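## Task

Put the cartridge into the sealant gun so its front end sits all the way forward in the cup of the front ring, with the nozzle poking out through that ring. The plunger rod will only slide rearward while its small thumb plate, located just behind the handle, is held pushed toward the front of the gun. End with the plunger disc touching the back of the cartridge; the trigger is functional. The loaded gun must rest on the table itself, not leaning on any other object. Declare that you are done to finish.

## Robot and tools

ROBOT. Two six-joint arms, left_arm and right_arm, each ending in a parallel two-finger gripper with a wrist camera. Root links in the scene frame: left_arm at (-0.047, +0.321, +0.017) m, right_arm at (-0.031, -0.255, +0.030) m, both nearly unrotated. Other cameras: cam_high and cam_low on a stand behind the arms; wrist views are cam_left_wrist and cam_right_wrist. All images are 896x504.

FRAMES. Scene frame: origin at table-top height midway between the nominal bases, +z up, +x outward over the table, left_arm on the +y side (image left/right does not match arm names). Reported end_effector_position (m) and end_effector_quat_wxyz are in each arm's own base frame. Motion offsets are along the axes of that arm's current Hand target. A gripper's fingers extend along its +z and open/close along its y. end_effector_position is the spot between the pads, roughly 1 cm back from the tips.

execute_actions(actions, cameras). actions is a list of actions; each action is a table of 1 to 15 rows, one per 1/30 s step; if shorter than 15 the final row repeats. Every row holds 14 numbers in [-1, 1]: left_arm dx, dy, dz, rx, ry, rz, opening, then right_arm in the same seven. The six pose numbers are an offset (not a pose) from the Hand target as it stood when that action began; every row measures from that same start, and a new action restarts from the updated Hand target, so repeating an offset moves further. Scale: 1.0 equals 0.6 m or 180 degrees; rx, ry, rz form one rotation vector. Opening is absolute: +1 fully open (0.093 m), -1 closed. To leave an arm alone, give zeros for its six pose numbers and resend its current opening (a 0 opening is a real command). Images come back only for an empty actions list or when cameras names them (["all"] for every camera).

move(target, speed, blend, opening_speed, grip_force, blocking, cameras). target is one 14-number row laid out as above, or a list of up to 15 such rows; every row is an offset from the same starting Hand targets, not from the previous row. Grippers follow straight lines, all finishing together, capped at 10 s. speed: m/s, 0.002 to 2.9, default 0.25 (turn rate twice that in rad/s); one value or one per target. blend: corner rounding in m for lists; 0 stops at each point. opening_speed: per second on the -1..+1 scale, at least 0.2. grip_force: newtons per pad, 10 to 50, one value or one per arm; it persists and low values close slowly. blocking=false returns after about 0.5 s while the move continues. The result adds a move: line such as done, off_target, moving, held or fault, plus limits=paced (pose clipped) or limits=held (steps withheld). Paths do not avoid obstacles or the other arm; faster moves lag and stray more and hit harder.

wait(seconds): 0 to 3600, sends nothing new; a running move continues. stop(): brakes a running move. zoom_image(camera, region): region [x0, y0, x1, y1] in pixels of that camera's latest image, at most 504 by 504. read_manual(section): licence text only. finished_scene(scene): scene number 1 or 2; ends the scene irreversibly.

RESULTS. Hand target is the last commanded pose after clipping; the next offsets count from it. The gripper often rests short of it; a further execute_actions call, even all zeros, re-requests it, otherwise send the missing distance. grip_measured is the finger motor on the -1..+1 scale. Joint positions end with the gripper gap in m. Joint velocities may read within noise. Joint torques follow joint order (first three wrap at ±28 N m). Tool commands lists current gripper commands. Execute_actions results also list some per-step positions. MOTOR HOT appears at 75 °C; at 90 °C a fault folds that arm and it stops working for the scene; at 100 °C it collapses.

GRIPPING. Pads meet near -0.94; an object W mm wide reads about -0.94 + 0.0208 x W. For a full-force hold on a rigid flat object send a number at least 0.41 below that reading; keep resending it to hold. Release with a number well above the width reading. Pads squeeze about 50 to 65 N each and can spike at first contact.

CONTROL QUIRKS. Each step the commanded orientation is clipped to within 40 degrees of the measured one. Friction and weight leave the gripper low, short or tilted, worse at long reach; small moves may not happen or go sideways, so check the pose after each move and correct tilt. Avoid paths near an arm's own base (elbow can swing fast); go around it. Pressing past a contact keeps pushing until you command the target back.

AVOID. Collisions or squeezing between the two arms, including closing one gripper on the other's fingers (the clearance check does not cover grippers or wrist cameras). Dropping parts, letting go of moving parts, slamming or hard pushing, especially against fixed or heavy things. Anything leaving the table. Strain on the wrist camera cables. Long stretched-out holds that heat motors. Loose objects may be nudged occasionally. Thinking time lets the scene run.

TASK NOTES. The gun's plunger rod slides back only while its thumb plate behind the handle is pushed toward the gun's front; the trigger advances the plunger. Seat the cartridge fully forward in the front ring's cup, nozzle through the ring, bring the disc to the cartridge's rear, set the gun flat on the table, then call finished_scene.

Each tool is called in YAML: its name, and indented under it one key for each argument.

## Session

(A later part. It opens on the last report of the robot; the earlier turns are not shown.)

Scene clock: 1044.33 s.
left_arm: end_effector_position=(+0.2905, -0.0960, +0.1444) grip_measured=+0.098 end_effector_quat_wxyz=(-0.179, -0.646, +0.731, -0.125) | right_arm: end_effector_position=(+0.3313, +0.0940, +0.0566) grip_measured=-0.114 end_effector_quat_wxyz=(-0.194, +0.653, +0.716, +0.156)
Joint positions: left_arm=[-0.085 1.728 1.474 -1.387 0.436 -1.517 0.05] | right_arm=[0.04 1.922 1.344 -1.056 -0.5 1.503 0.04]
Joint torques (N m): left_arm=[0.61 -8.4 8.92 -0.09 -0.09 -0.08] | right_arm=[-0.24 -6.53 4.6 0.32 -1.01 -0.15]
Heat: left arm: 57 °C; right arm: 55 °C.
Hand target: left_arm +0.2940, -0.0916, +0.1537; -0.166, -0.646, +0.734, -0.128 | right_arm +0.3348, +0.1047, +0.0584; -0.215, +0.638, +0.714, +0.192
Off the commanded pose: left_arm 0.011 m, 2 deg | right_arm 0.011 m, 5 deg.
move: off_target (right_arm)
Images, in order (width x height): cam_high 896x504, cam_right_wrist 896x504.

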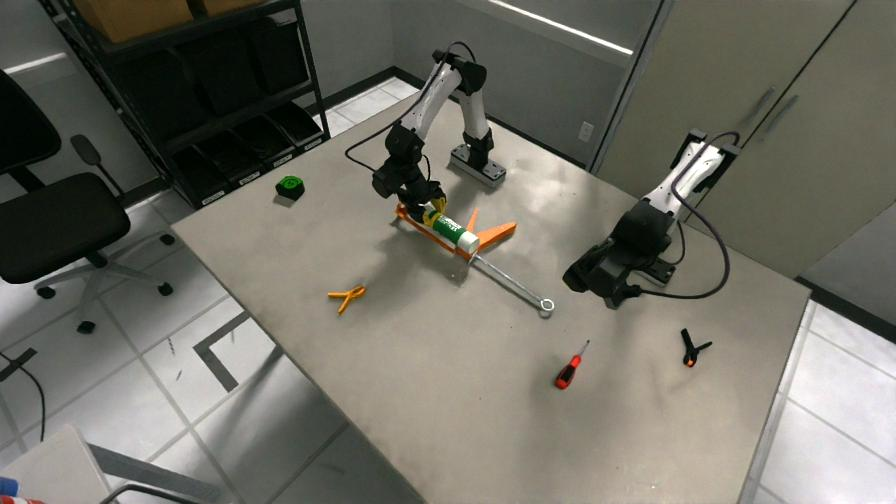

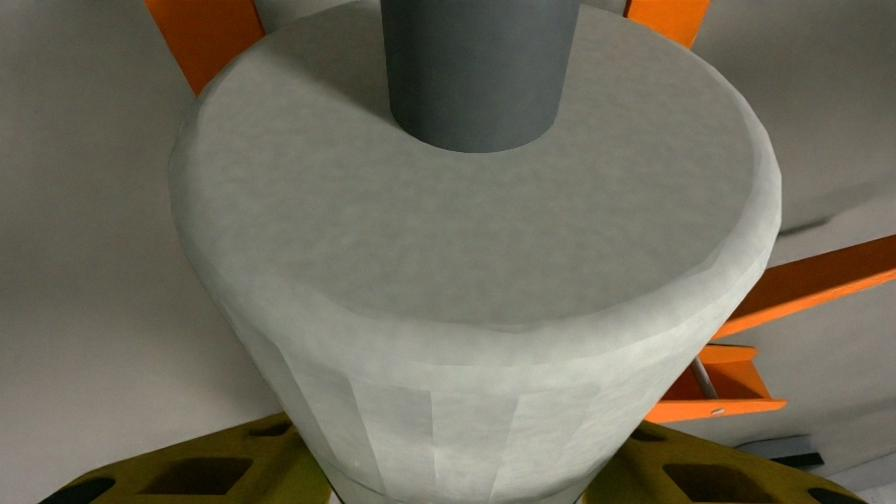

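move:
  target: [0,0,0,0,0,0,0.1,-0.0184,0,0.0278,0,0,0,-0.5]
  speed: 0.06
  cameras: ["cam_right_wrist","cam_high"]

zoom_image:
  camera: "cam_high"
  region: [370, 170, 510, 275]

Scene clock: 1057.43 s.
left_arm: end_effector_position=(+0.2905, -0.0960, +0.1444) grip_measured=+0.098 end_effector_quat_wxyz=(-0.179, -0.646, +0.731, -0.125) | right_arm: end_effector_position=(+0.3337, +0.1000, +0.0411) grip_measured=-0.115 end_effector_quat_wxyz=(-0.208, +0.650, +0.710, +0.177)
Joint positions: left_arm=[-0.085 1.728 1.474 -1.387 0.436 -1.517 0.05] | right_arm=[0.036 1.95 1.3 -0.976 -0.55 1.503 0.04]
Joint torques (N m): left_arm=[0.55 -8.44 9.06 -0.09 -0.11 -0.08] | right_arm=[0.12 -6.57 4.23 0.3 -0.56 -0.12]
Heat: left arm: 57 °C; right arm: 55 °C.
Hand target: left_arm +0.2940, -0.0916, +0.1537; -0.166, -0.646, +0.734, -0.128 | right_arm +0.3348, +0.1046, +0.0384; -0.215, +0.638, +0.714, +0.192
Off the commanded pose: left_arm 0.011 m, 2 deg | right_arm 0.006 m, 2 deg.
move: done
Images, in order (width x height): cam_high 896x504, cam_right_wrist 896x504.

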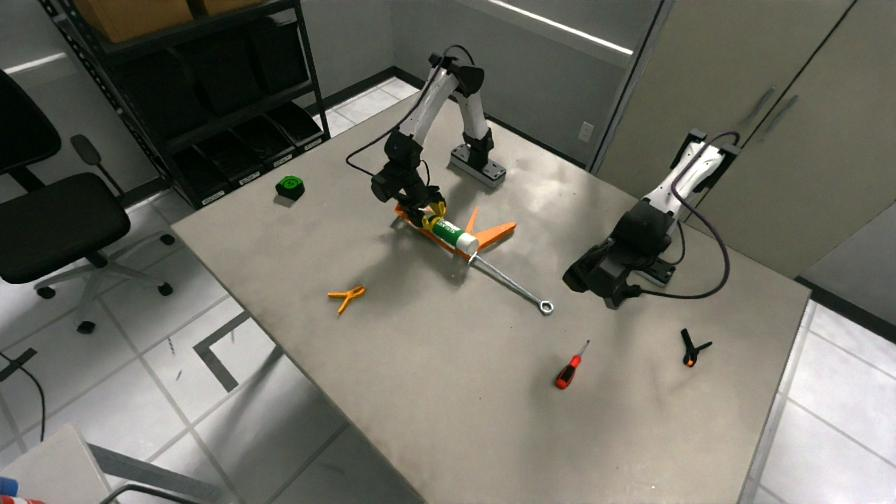

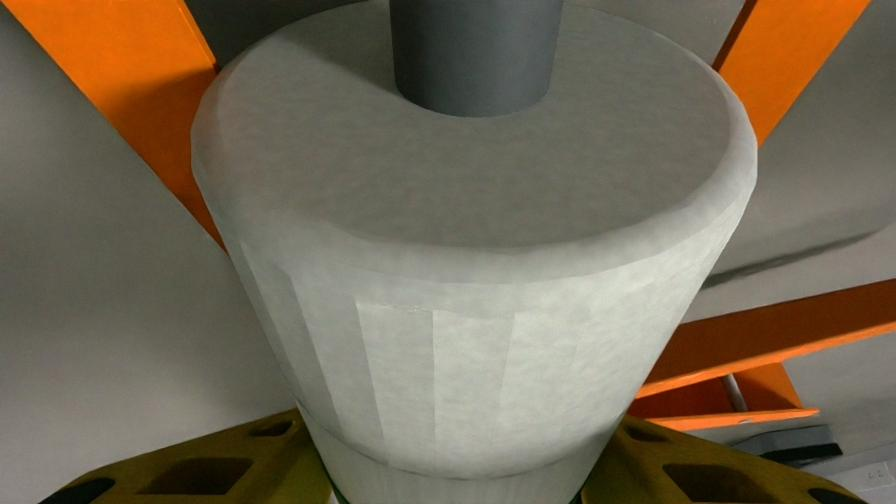

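Scaled by 3.600 from the camera's image (finer frame: 1280x720).

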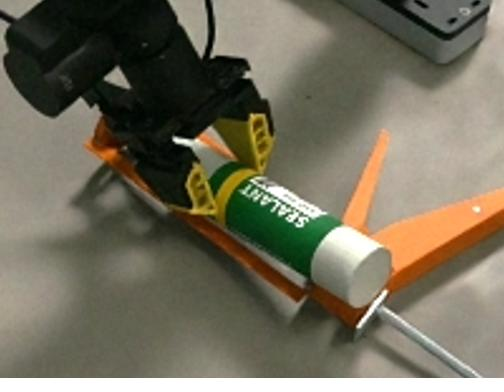

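move:
  target: [0,0,0,0,0,0,0.1,-0.0593,0.0005,-0.0313,0,0,0,-0.5]
  speed: 0.05
  cameras: ["cam_right_wrist","cam_high"]

zoom_image:
  camera: "cam_high"
  region: [370, 170, 510, 275]

Scene clock: 1068.93 s.
left_arm: end_effector_position=(+0.2905, -0.0960, +0.1444) grip_measured=+0.098 end_effector_quat_wxyz=(-0.179, -0.646, +0.731, -0.125) | right_arm: end_effector_position=(+0.3373, +0.0688, +0.0352) grip_measured=-0.115 end_effector_quat_wxyz=(-0.210, +0.648, +0.707, +0.190)
Joint positions: left_arm=[-0.085 1.728 1.474 -1.387 0.436 -1.517 0.05] | right_arm=[-0.064 1.98 1.308 -1.001 -0.566 1.391 0.04]
Joint torques (N m): left_arm=[0.58 -8.4 9.01 -0.1 -0.08 -0.1] | right_arm=[-1.25 -5.42 6.97 -0.24 -0.33 -0.37]
Heat: left arm: 57 °C; right arm: 55 °C.
Hand target: left_arm +0.2940, -0.0916, +0.1537; -0.166, -0.646, +0.734, -0.128 | right_arm +0.3396, +0.0649, +0.0343; -0.215, +0.638, +0.714, +0.192
Off the commanded pose: left_arm 0.011 m, 2 deg | right_arm 0.005 m, 2 deg.
move: done
Images, in order (width x height): cam_high 896x504, cam_right_wrist 896x504.

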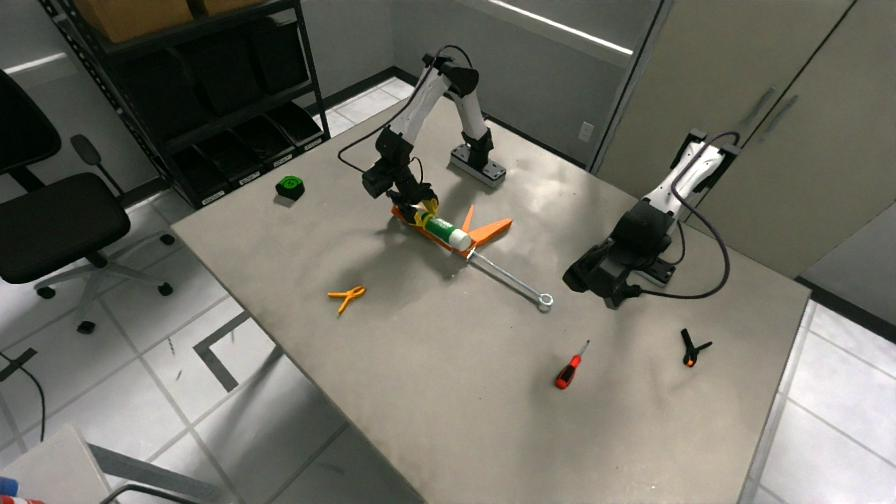

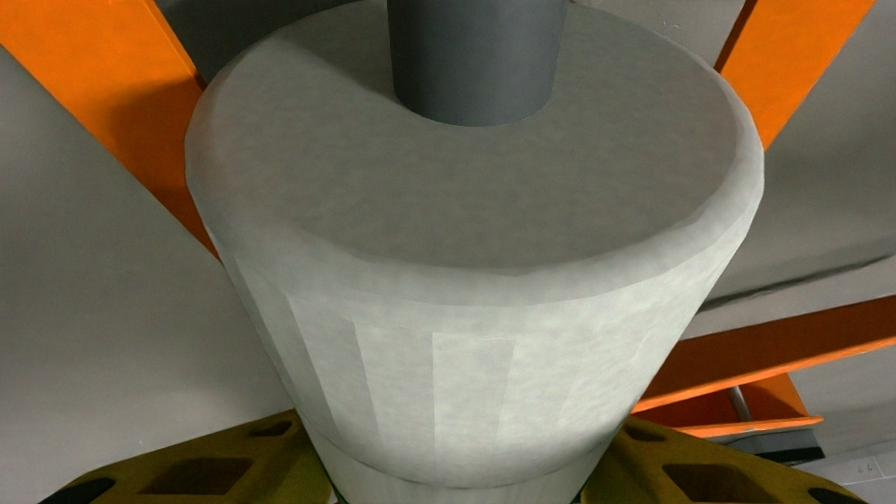

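Scaled by 3.600 from the camera's image (finer frame: 1280x720).

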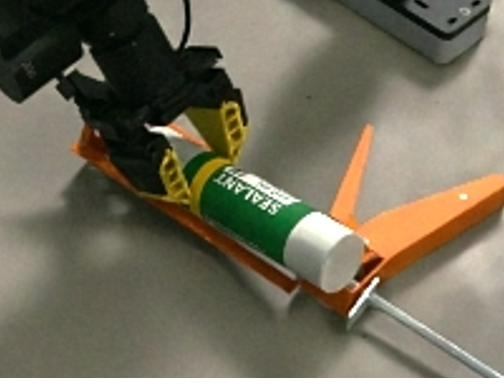

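move:
  target: [-0.0195,-0.0487,0.1525,0,0,0,0.2,0,0,0,0,0,0,-0.5]
  speed: 0.2
  cameras: ["cam_left_wrist"]

Scene clock: 1078.50 s.
left_arm: end_effector_position=(+0.3160, -0.1213, +0.0755) grip_measured=+0.198 end_effector_quat_wxyz=(-0.168, -0.641, +0.737, -0.136) | right_arm: end_effector_position=(+0.3373, +0.0688, +0.0352) grip_measured=-0.115 end_effector_quat_wxyz=(-0.210, +0.648, +0.707, +0.190)
Joint positions: left_arm=[-0.155 1.837 1.332 -1.074 0.436 -1.584 0.055] | right_arm=[-0.064 1.98 1.308 -1.001 -0.566 1.391 0.04]
Joint torques (N m): left_arm=[-0.7 -6.8 4.89 0.61 -0.06 -0.3] | right_arm=[-1.29 -5.49 6.97 -0.23 -0.35 -0.36]
Heat: left arm: 57 °C; right arm: 54 °C.
Hand target: left_arm +0.3171, -0.1216, +0.0647; -0.166, -0.646, +0.734, -0.128 | right_arm +0.3395, +0.0649, +0.0343; -0.215, +0.638, +0.714, +0.192
Off the commanded pose: left_arm 0.011 m, 1 deg | right_arm 0.005 m, 2 deg.
move: off_target (left_arm)

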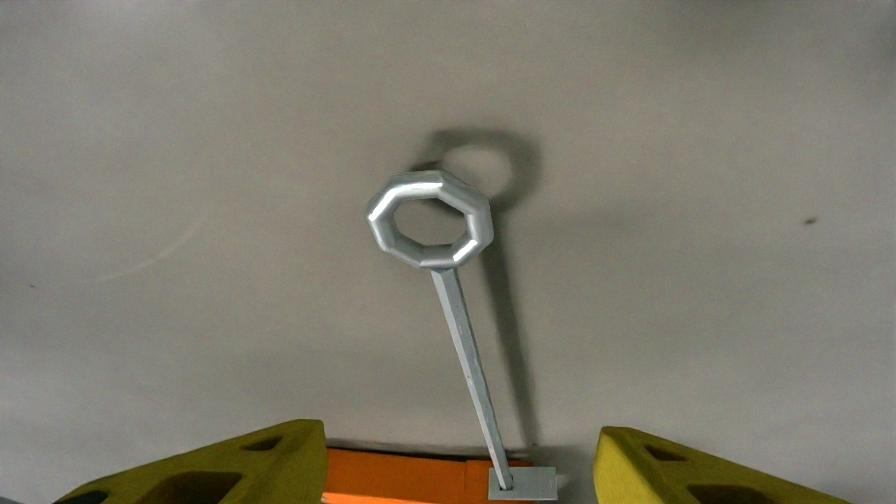

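move:
  target:
    - [-0.0272,0.0175,0.1175,0,0,0,0.0,0,0,0,0,0,0,-0.5]
    - [-0.0272,0.0175,0.1175,0,0,0,-0.85,0,0,0,0,0,0,-0.5]
  speed: 0.1
  opening_speed: 0.6
  cameras: ["cam_left_wrist"]

Scene clock: 1088.43 s.
left_arm: end_effector_position=(+0.3016, -0.1332, +0.0044) grip_measured=-0.299 end_effector_quat_wxyz=(-0.172, -0.645, +0.733, -0.130) | right_arm: end_effector_position=(+0.3386, +0.0675, +0.0355) grip_measured=-0.115 end_effector_quat_wxyz=(-0.208, +0.647, +0.709, +0.192)
Joint positions: left_arm=[-0.199 1.907 1.118 -0.783 0.436 -1.641 0.031] | right_arm=[-0.068 1.98 1.311 -0.999 -0.566 1.383 0.04]
Joint torques (N m): left_arm=[-0.77 -6.8 4.19 0.76 -0.05 -0.29] | right_arm=[-0.87 -5.65 6.84 -0.2 -0.34 -0.35]
Heat: left arm: 54 °C; right arm: 54 °C.
Hand target: left_arm +0.3030, -0.1339, -0.0061; -0.166, -0.646, +0.734, -0.128 | right_arm +0.3396, +0.0650, +0.0344; -0.215, +0.638, +0.714, +0.192
Off the commanded pose: left_arm 0.010 m, 1 deg | right_arm 0.003 m, 1 deg.
move: done

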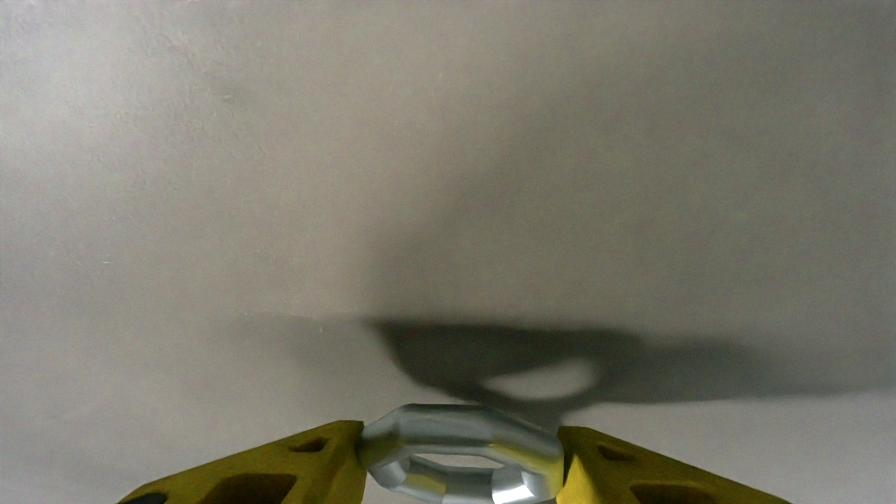

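move:
  target:
    - [0,0,0,0,0,0,-0.85,0,0,0,0.0109,0,-0.0168,-0.5]
    - [0,0,0,0,0,0,-0.85,-0.0555,0.0032,-0.0368,0.0109,0,-0.0168,-0.5]
  speed: 0.05
  cameras: ["cam_right_wrist","cam_high"]

zoom_image:
  camera: "cam_high"
  region: [370, 170, 510, 275]

Scene clock: 1111.07 s.
left_arm: end_effector_position=(+0.3025, -0.1417, +0.0057) grip_measured=-0.302 end_effector_quat_wxyz=(-0.181, -0.645, +0.729, -0.141) | right_arm: end_effector_position=(+0.3360, +0.0458, +0.0438) grip_measured=-0.116 end_effector_quat_wxyz=(-0.243, +0.614, +0.726, +0.190)
Joint positions: left_arm=[-0.211 1.909 1.118 -0.766 0.463 -1.662 0.031] | right_arm=[-0.142 2.058 1.433 -1.187 -0.584 1.19 0.04]
Joint torques (N m): left_arm=[0.38 -7.12 4.26 0.59 -0.24 -0.11] | right_arm=[-3.49 -5.5 7.01 -0.13 0.04 -0.32]
Heat: left arm: 49 °C; right arm: 52 °C.
Hand target: left_arm +0.3030, -0.1338, -0.0060; -0.166, -0.646, +0.734, -0.128 | right_arm +0.3460, +0.0255, +0.0343; -0.221, +0.615, +0.734, +0.185
Off the commanded pose: left_arm 0.014 m, 2 deg | right_arm 0.024 m, 3 deg.
move: off_target (right_arm)
Images, in order (width x height): cam_high 896x504, cam_right_wrist 896x504.

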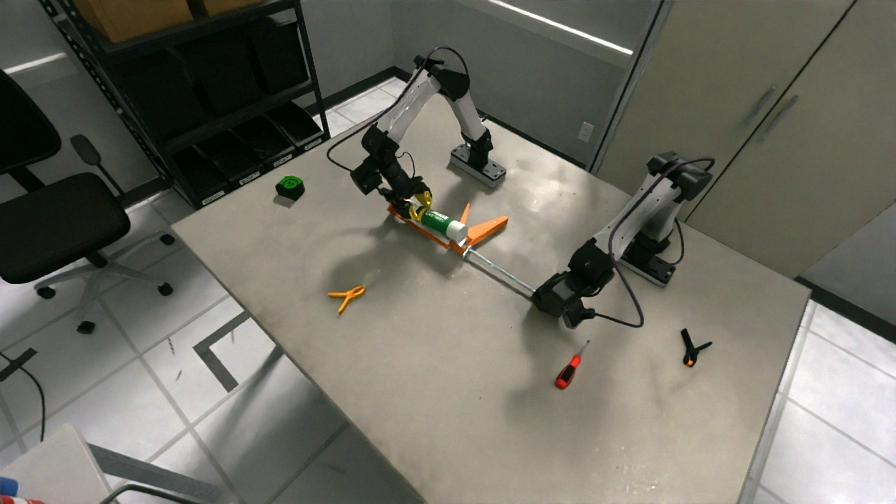

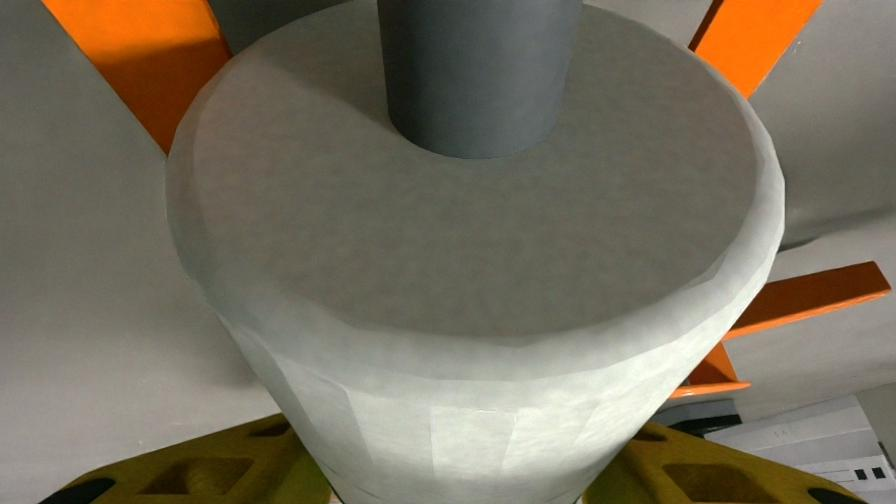

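Scaled by 3.600 from the camera's image (finer frame: 1280x720).

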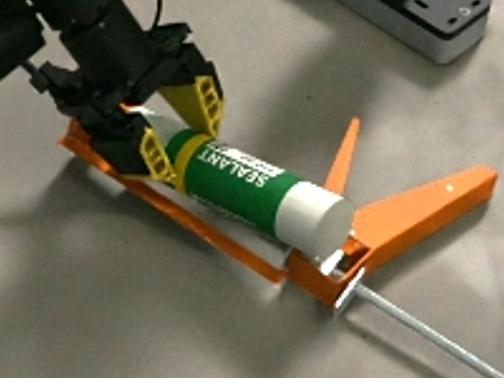

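execute_actions:
  actions: []

Scene clock: 1129.50 s.
left_arm: end_effector_position=(+0.3025, -0.1417, +0.0057) grip_measured=-0.302 end_effector_quat_wxyz=(-0.181, -0.645, +0.729, -0.141) | right_arm: end_effector_position=(+0.3360, +0.0458, +0.0438) grip_measured=-0.116 end_effector_quat_wxyz=(-0.243, +0.614, +0.726, +0.190)
Joint positions: left_arm=[-0.211 1.909 1.118 -0.766 0.463 -1.662 0.031] | right_arm=[-0.142 2.058 1.433 -1.187 -0.584 1.19 0.04]
Joint velocities: within noise
Joint torques (N m): left_arm=[0.42 -7.08 4.23 0.59 -0.24 -0.12] | right_arm=[-3.4 -5.41 6.97 -0.12 0 -0.32]
Heat: left arm: 47 °C; right arm: 52 °C.
Hand target: left_arm +0.3030, -0.1338, -0.0060; -0.166, -0.646, +0.734, -0.128 | right_arm +0.3460, +0.0255, +0.0343; -0.221, +0.615, +0.734, +0.185
Tool commands: left_gripper/opening=-0.85 right_gripper/opening=-0.5
Off the commanded pose: left_arm 0.014 m, 2 deg | right_arm 0.024 m, 3 deg.

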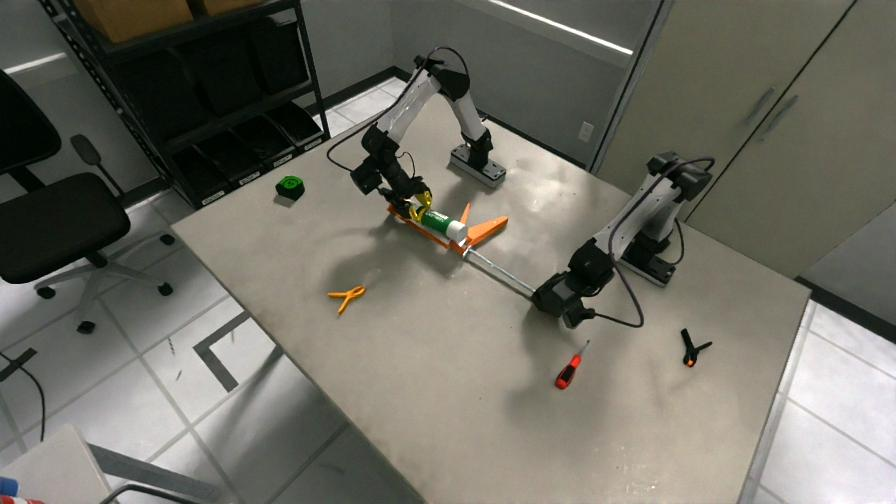

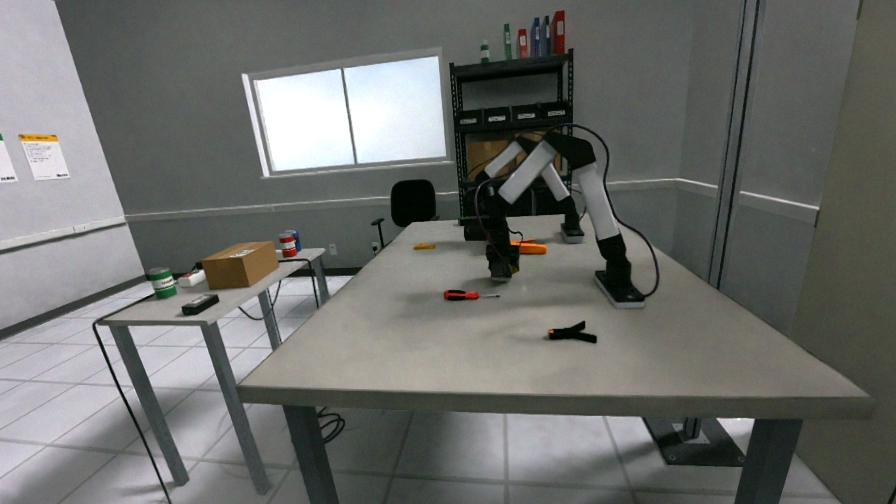

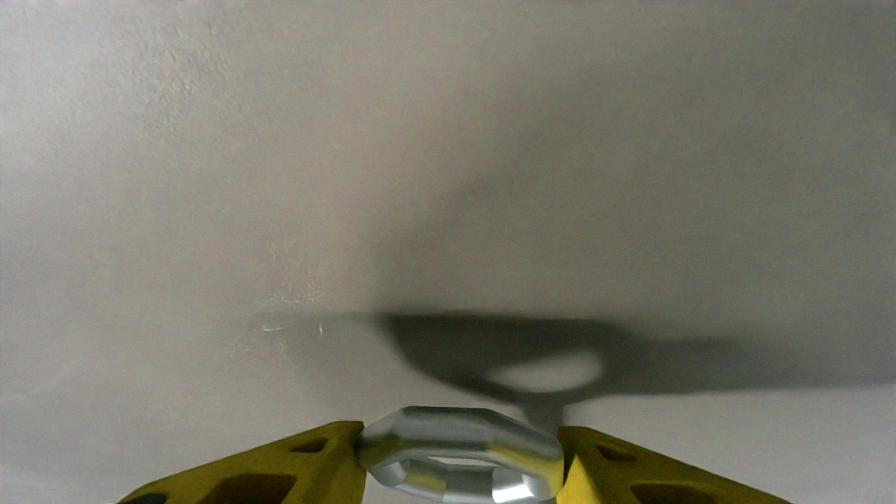

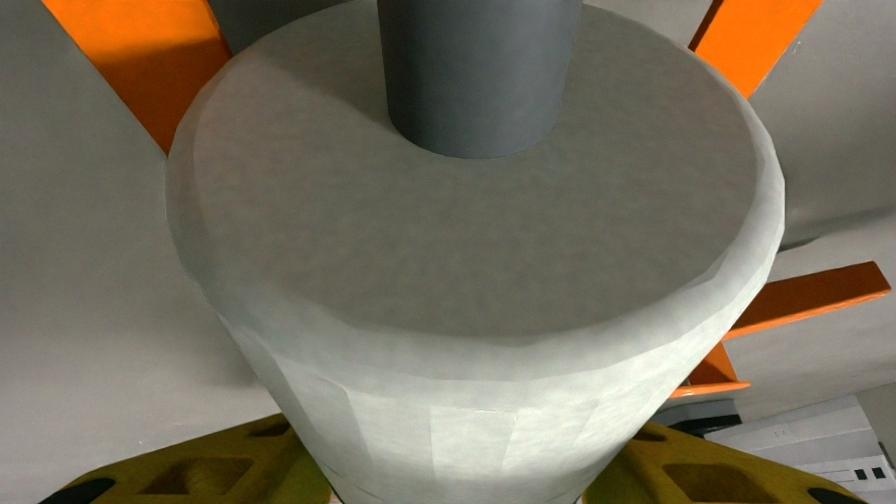

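move:
  target: [0,0,0,0,0,0,-0.85,0.1227,-0.001,0.0298,0,0,0,-0.5]
  speed: 0.12
  cameras: ["all"]

Scene clock: 1143.57 s.
left_arm: end_effector_position=(+0.3026, -0.1396, +0.0036) grip_measured=-0.302 end_effector_quat_wxyz=(-0.177, -0.646, +0.730, -0.136) | right_arm: end_effector_position=(+0.3302, +0.0913, +0.0479) grip_measured=-0.116 end_effector_quat_wxyz=(-0.229, +0.611, +0.739, +0.165)
Joint positions: left_arm=[-0.211 1.913 1.118 -0.766 0.449 -1.662 0.031] | right_arm=[0.008 1.998 1.388 -1.116 -0.553 1.346 0.04]
Joint torques (N m): left_arm=[0.4 -7.42 4.18 0.58 -0.19 -0.11] | right_arm=[0.35 -10.65 4.21 0.1 -0.45 0.29]
Heat: left arm: 47 °C; right arm: 52 °C.
Hand target: left_arm +0.3030, -0.1338, -0.0061; -0.166, -0.646, +0.734, -0.128 | right_arm +0.3329, +0.0956, +0.0601; -0.221, +0.615, +0.734, +0.185
Off the commanded pose: left_arm 0.011 m, 2 deg | right_arm 0.013 m, 3 deg.
move: off_target (right_arm)

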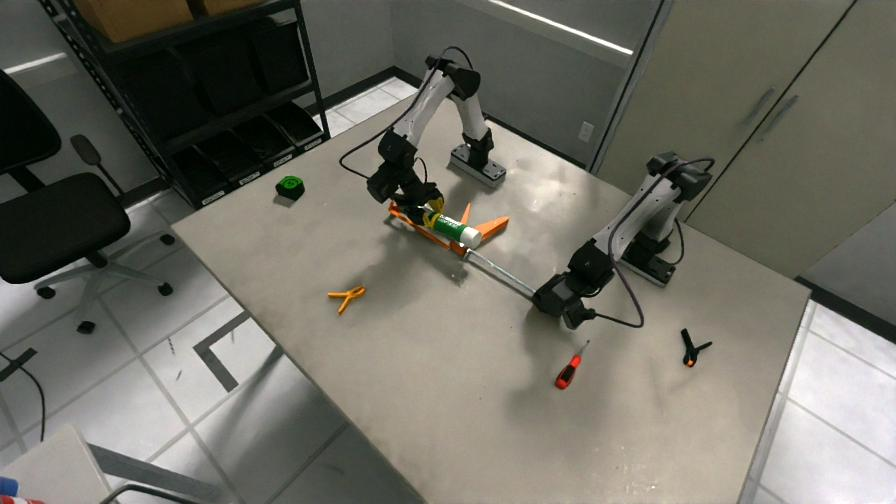

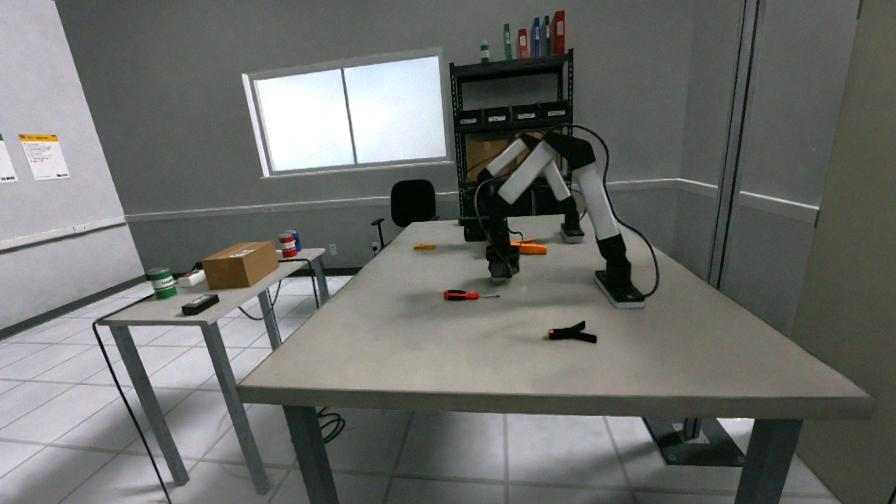

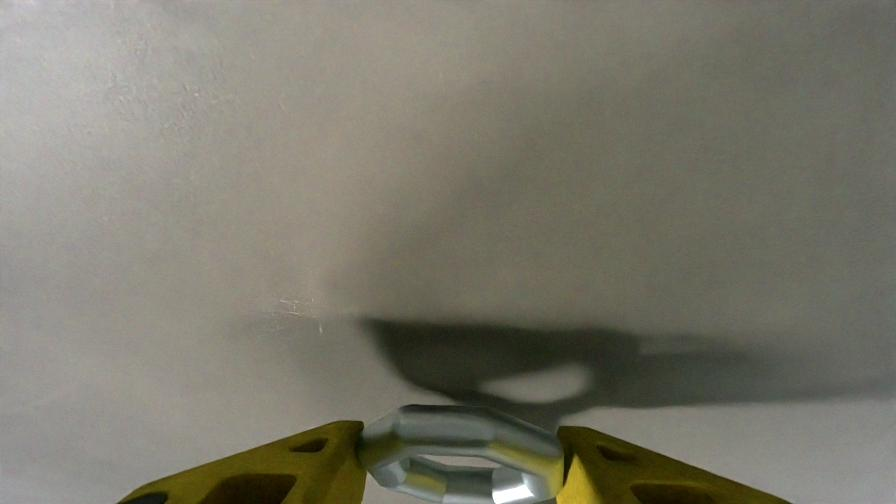

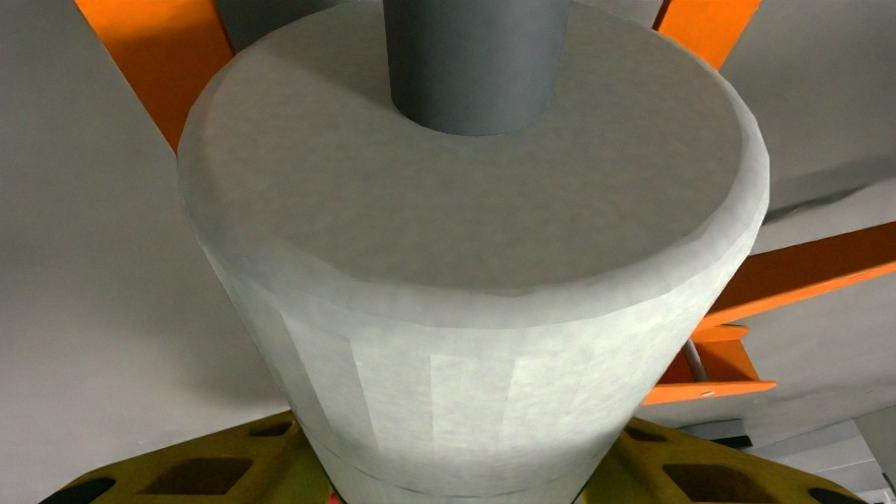

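zoom_image:
  camera: "cam_high"
  region: [360, 170, 520, 290]

Scaled by 3.150 from the camera's image (finer frame: 1280x720).

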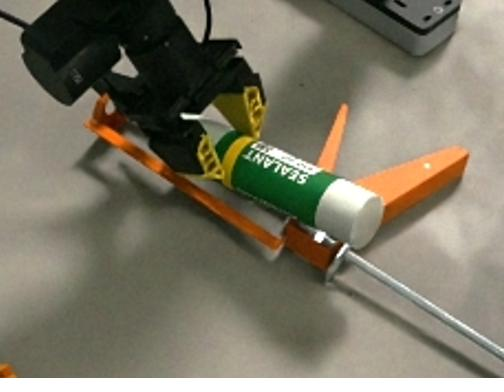

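move:
  target: [0,0,0,0,0,0,-0.85,-0.0822,-0.0041,0.0017,0,0,0,-0.5]
  speed: 0.1
  cameras: ["cam_high","cam_right_wrist"]

zoom_image:
  camera: "cam_high"
  region: [360, 170, 520, 290]

Scene clock: 1157.23 s.
left_arm: end_effector_position=(+0.3025, -0.1403, +0.0040) grip_measured=-0.302 end_effector_quat_wxyz=(-0.178, -0.646, +0.730, -0.137) | right_arm: end_effector_position=(+0.3383, +0.0551, +0.0379) grip_measured=-0.116 end_effector_quat_wxyz=(-0.217, +0.630, +0.724, +0.179)
Joint positions: left_arm=[-0.211 1.913 1.118 -0.766 0.454 -1.662 0.031] | right_arm=[-0.098 2.021 1.38 -1.094 -0.549 1.288 0.04]
Joint torques (N m): left_arm=[0.34 -7.39 4.19 0.58 -0.2 -0.12] | right_arm=[-0.47 -6.41 4.55 -0.02 -0.34 -0.4]
Heat: left arm: 47 °C; right arm: 53 °C.
Hand target: left_arm +0.3030, -0.1338, -0.0061; -0.166, -0.646, +0.734, -0.128 | right_arm +0.3377, +0.0552, +0.0321; -0.221, +0.615, +0.734, +0.186
Off the commanded pose: left_arm 0.012 m, 2 deg | right_arm 0.006 m, 2 deg.
move: done

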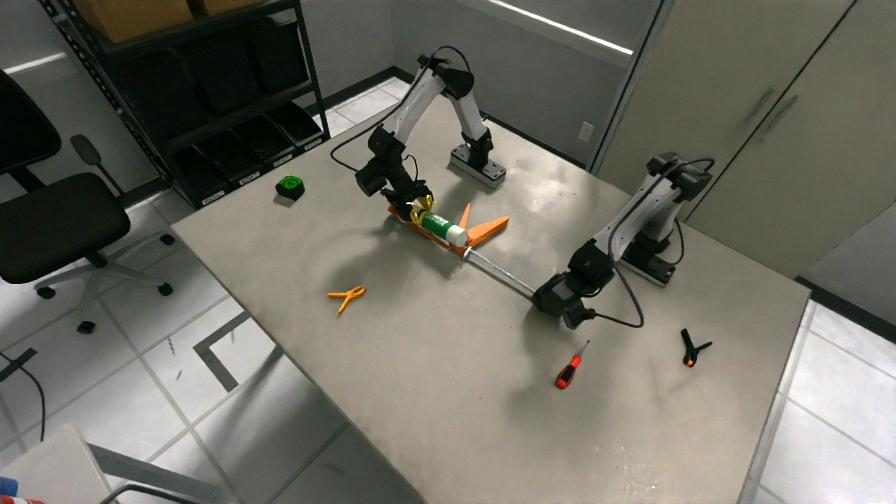

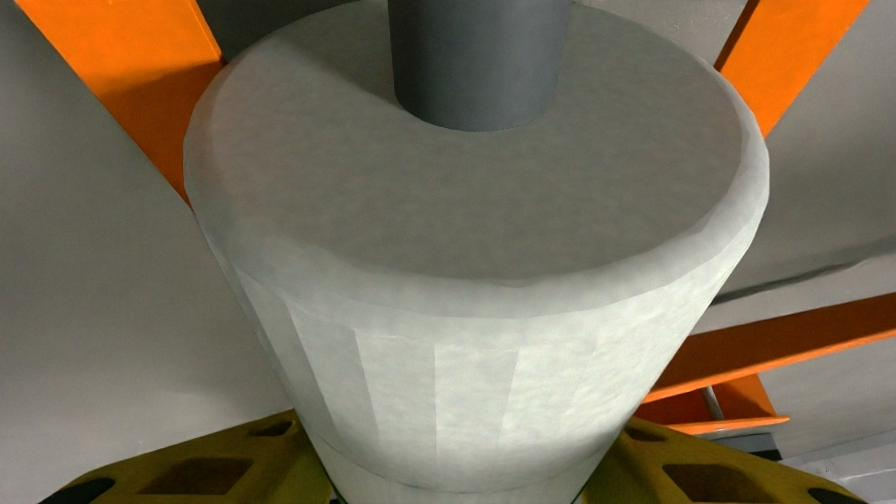

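Scaled by 3.150 from the camera's image (finer frame: 1280x720).

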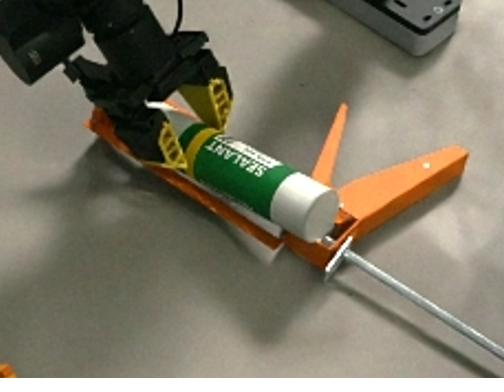

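move:
  target: [0,0,0,0,0,0,-0.85,-0.0092,0,0.014,0,0,0,-0.5]
  speed: 0.06
  cameras: ["cam_high","cam_right_wrist"]

zoom_image:
  camera: "cam_high"
  region: [360, 170, 520, 290]

Scene clock: 1166.23 s.
left_arm: end_effector_position=(+0.3024, -0.1405, +0.0041) grip_measured=-0.302 end_effector_quat_wxyz=(-0.179, -0.646, +0.729, -0.138) | right_arm: end_effector_position=(+0.3366, +0.0553, +0.0354) grip_measured=-0.116 end_effector_quat_wxyz=(-0.220, +0.628, +0.725, +0.177)
Joint positions: left_arm=[-0.211 1.913 1.118 -0.766 0.456 -1.662 0.031] | right_arm=[-0.098 2.026 1.374 -1.093 -0.549 1.282 0.04]
Joint torques (N m): left_arm=[0.34 -7.38 4.23 0.58 -0.19 -0.12] | right_arm=[-0.38 -5.53 3.33 0.21 -0.38 -0.3]
Heat: left arm: 46 °C; right arm: 52 °C.
Hand target: left_arm +0.3030, -0.1338, -0.0061; -0.166, -0.646, +0.734, -0.128 | right_arm +0.3376, +0.0552, +0.0220; -0.221, +0.615, +0.734, +0.185
Off the commanded pose: left_arm 0.012 m, 2 deg | right_arm 0.013 m, 2 deg.
move: off_target (right_arm)

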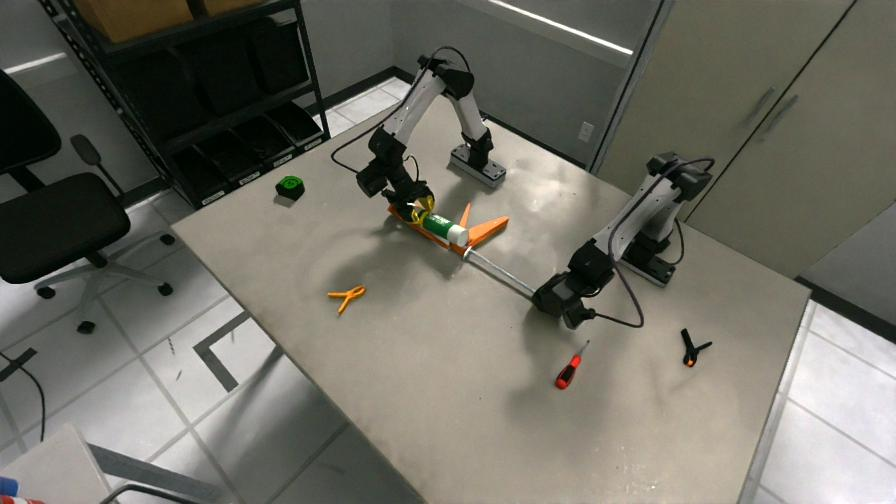

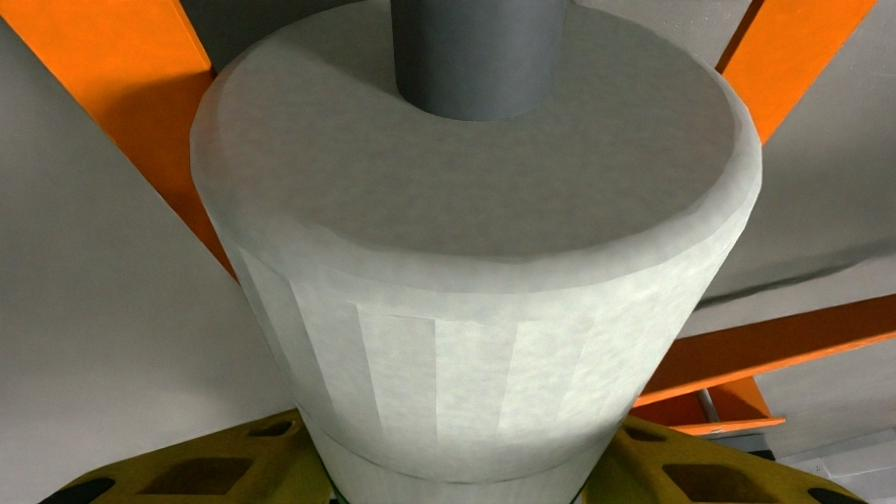

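Scaled by 3.150 from the camera's image (finer frame: 1280x720).

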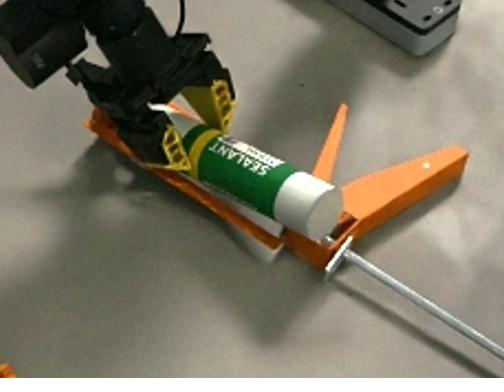

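move:
  target: [0,0,0,0,0,0,-0.85,0.0092,0,-0.014,0,0,0,-0.2]
  speed: 0.06
  opening_speed: 0.5
  cameras: ["cam_right_wrist"]

move:
  target: [0,0,0,0,0,0,-0.85,0,0,0,0,0,0,0.35]
  opening_speed: 0.3
  cameras: ["cam_high","cam_right_wrist"]

zoom_image:
  camera: "cam_high"
  region: [360, 170, 520, 290]

Scene clock: 1172.77 s.
left_arm: end_effector_position=(+0.3024, -0.1405, +0.0041) grip_measured=-0.302 end_effector_quat_wxyz=(-0.179, -0.646, +0.729, -0.138) | right_arm: end_effector_position=(+0.3366, +0.0553, +0.0354) grip_measured=-0.116 end_effector_quat_wxyz=(-0.220, +0.628, +0.725, +0.177)
Joint positions: left_arm=[-0.211 1.913 1.118 -0.766 0.456 -1.662 0.031] | right_arm=[-0.098 2.026 1.374 -1.093 -0.549 1.282 0.04]
Joint torques (N m): left_arm=[0.4 -7.42 4.16 0.57 -0.19 -0.12] | right_arm=[-0.32 -6.61 4.85 -0.13 -0.36 -0.35]
Heat: left arm: 46 °C; right arm: 52 °C.
Hand target: left_arm +0.3030, -0.1338, -0.0061; -0.166, -0.646, +0.734, -0.128 | right_arm +0.3376, +0.0552, +0.0320; -0.221, +0.615, +0.734, +0.185
Off the commanded pose: left_arm 0.012 m, 2 deg | right_arm 0.004 m, 2 deg.
move: done

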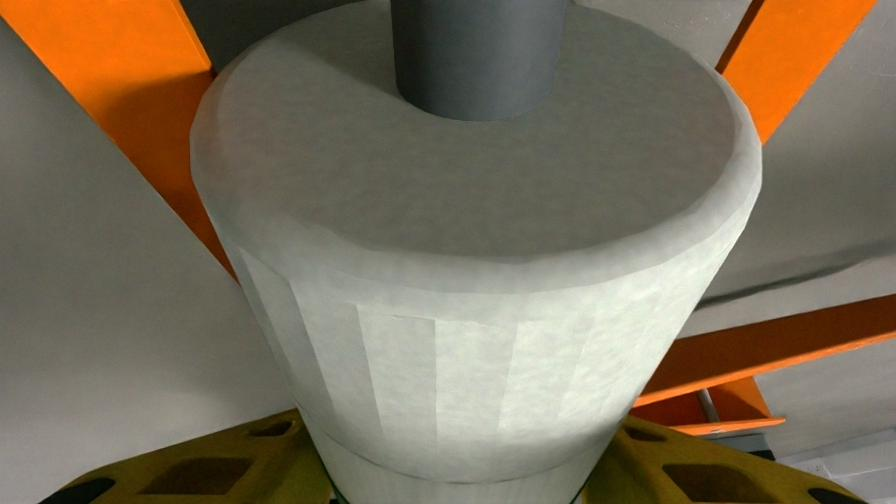

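Scene clock: 1175.20 s.
left_arm: end_effector_position=(+0.3024, -0.1405, +0.0041) grip_measured=-0.302 end_effector_quat_wxyz=(-0.179, -0.646, +0.729, -0.138) | right_arm: end_effector_position=(+0.3367, +0.0555, +0.0355) grip_measured=+0.348 end_effector_quat_wxyz=(-0.219, +0.625, +0.728, +0.179)
Joint positions: left_arm=[-0.211 1.913 1.118 -0.766 0.456 -1.662 0.031] | right_arm=[-0.098 2.026 1.374 -1.093 -0.55 1.273 0.062]
Joint torques (N m): left_arm=[0.4 -7.38 4.18 0.59 -0.2 -0.13] | right_arm=[-0.28 -6.48 4.83 -0.13 -0.35 -0.26]
Heat: left arm: 46 °C; right arm: 52 °C.
Hand target: left_arm +0.3030, -0.1338, -0.0061; -0.166, -0.646, +0.734, -0.128 | right_arm +0.3376, +0.0552, +0.0320; -0.221, +0.615, +0.734, +0.185
Off the commanded pose: left_arm 0.012 m, 2 deg | right_arm 0.004 m, 2 deg.
move: done

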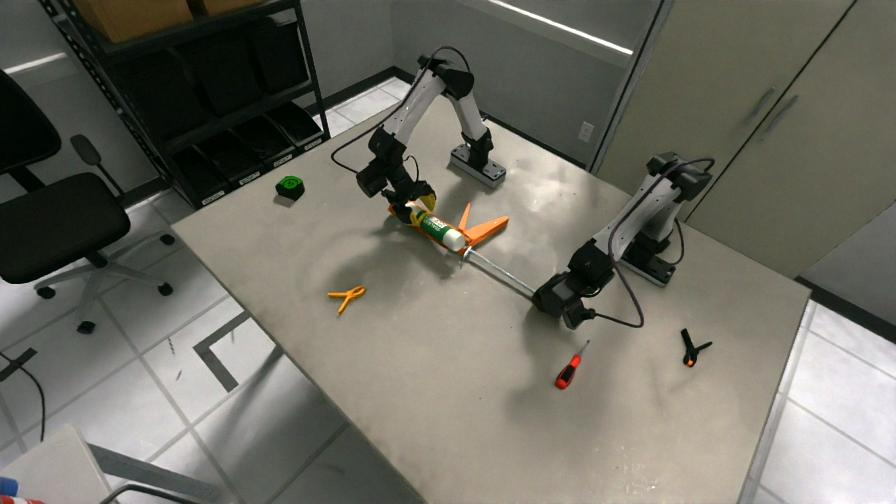

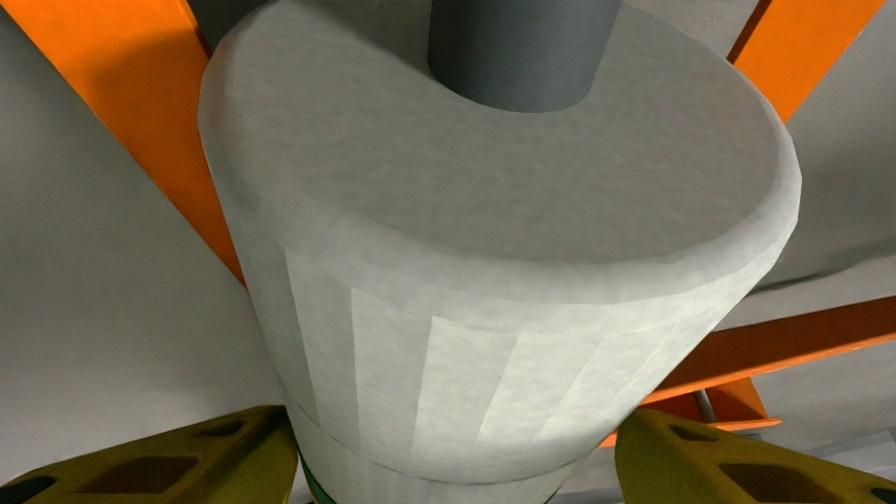

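Scaled by 3.150 from the camera's image (finer frame: 1280x720).

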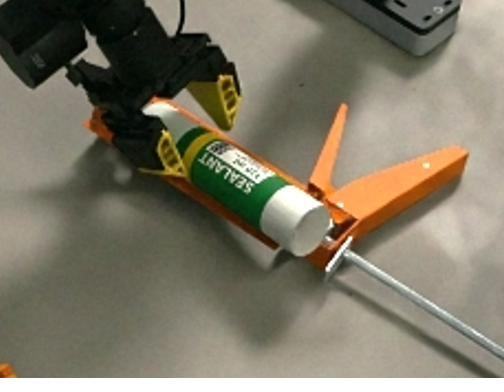

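move:
  target: [0,0,0,0,0,0,-0.85,0,0,0,0,0,0,-0.5]
  opening_speed: 0.5
  cameras: ["cam_right_wrist"]

zoom_image:
  camera: "cam_right_wrist"
  region: [150, 0, 654, 504]

Scene clock: 1197.03 s.
left_arm: end_effector_position=(+0.3025, -0.1403, +0.0040) grip_measured=-0.302 end_effector_quat_wxyz=(-0.178, -0.646, +0.730, -0.137) | right_arm: end_effector_position=(+0.3394, +0.0559, +0.0355) grip_measured=-0.111 end_effector_quat_wxyz=(-0.216, +0.624, +0.728, +0.184)
Joint positions: left_arm=[-0.211 1.913 1.118 -0.766 0.454 -1.662 0.031] | right_arm=[-0.098 2.026 1.374 -1.081 -0.555 1.273 0.04]
Joint torques (N m): left_arm=[0.34 -7.35 4.22 0.56 -0.2 -0.12] | right_arm=[-0.46 -6.6 4.82 -0.1 -0.29 -0.2]
Heat: left arm: 46 °C; right arm: 51 °C.
Hand target: left_arm +0.3030, -0.1338, -0.0061; -0.166, -0.646, +0.734, -0.128 | right_arm +0.3376, +0.0552, +0.0320; -0.221, +0.615, +0.734, +0.185
Off the commanded pose: left_arm 0.012 m, 2 deg | right_arm 0.004 m, 1 deg.
move: done

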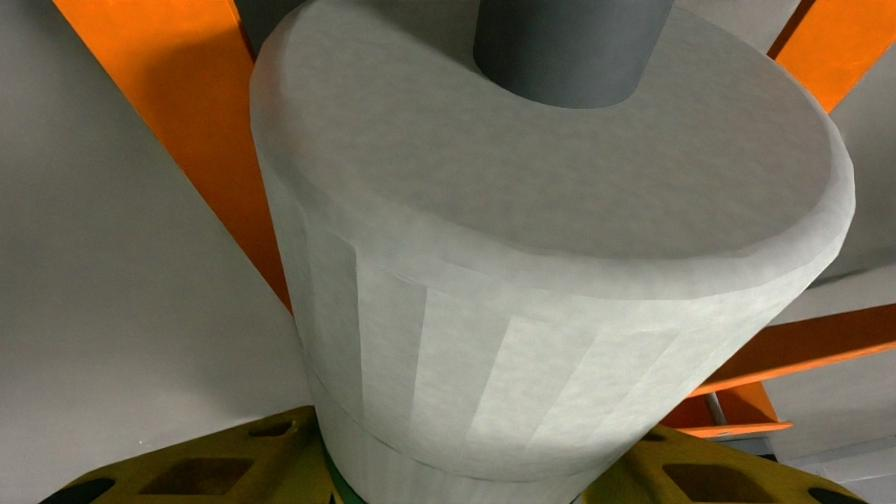

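Scaled by 1.000.

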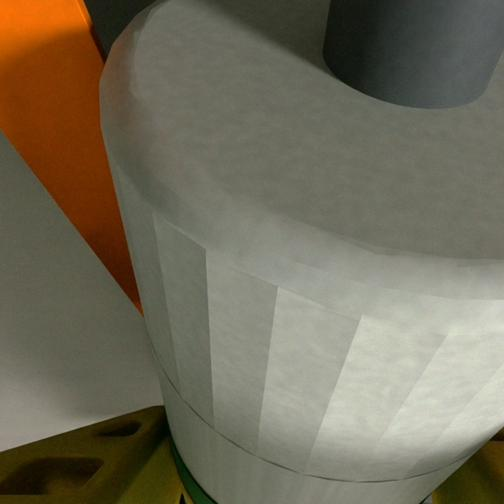

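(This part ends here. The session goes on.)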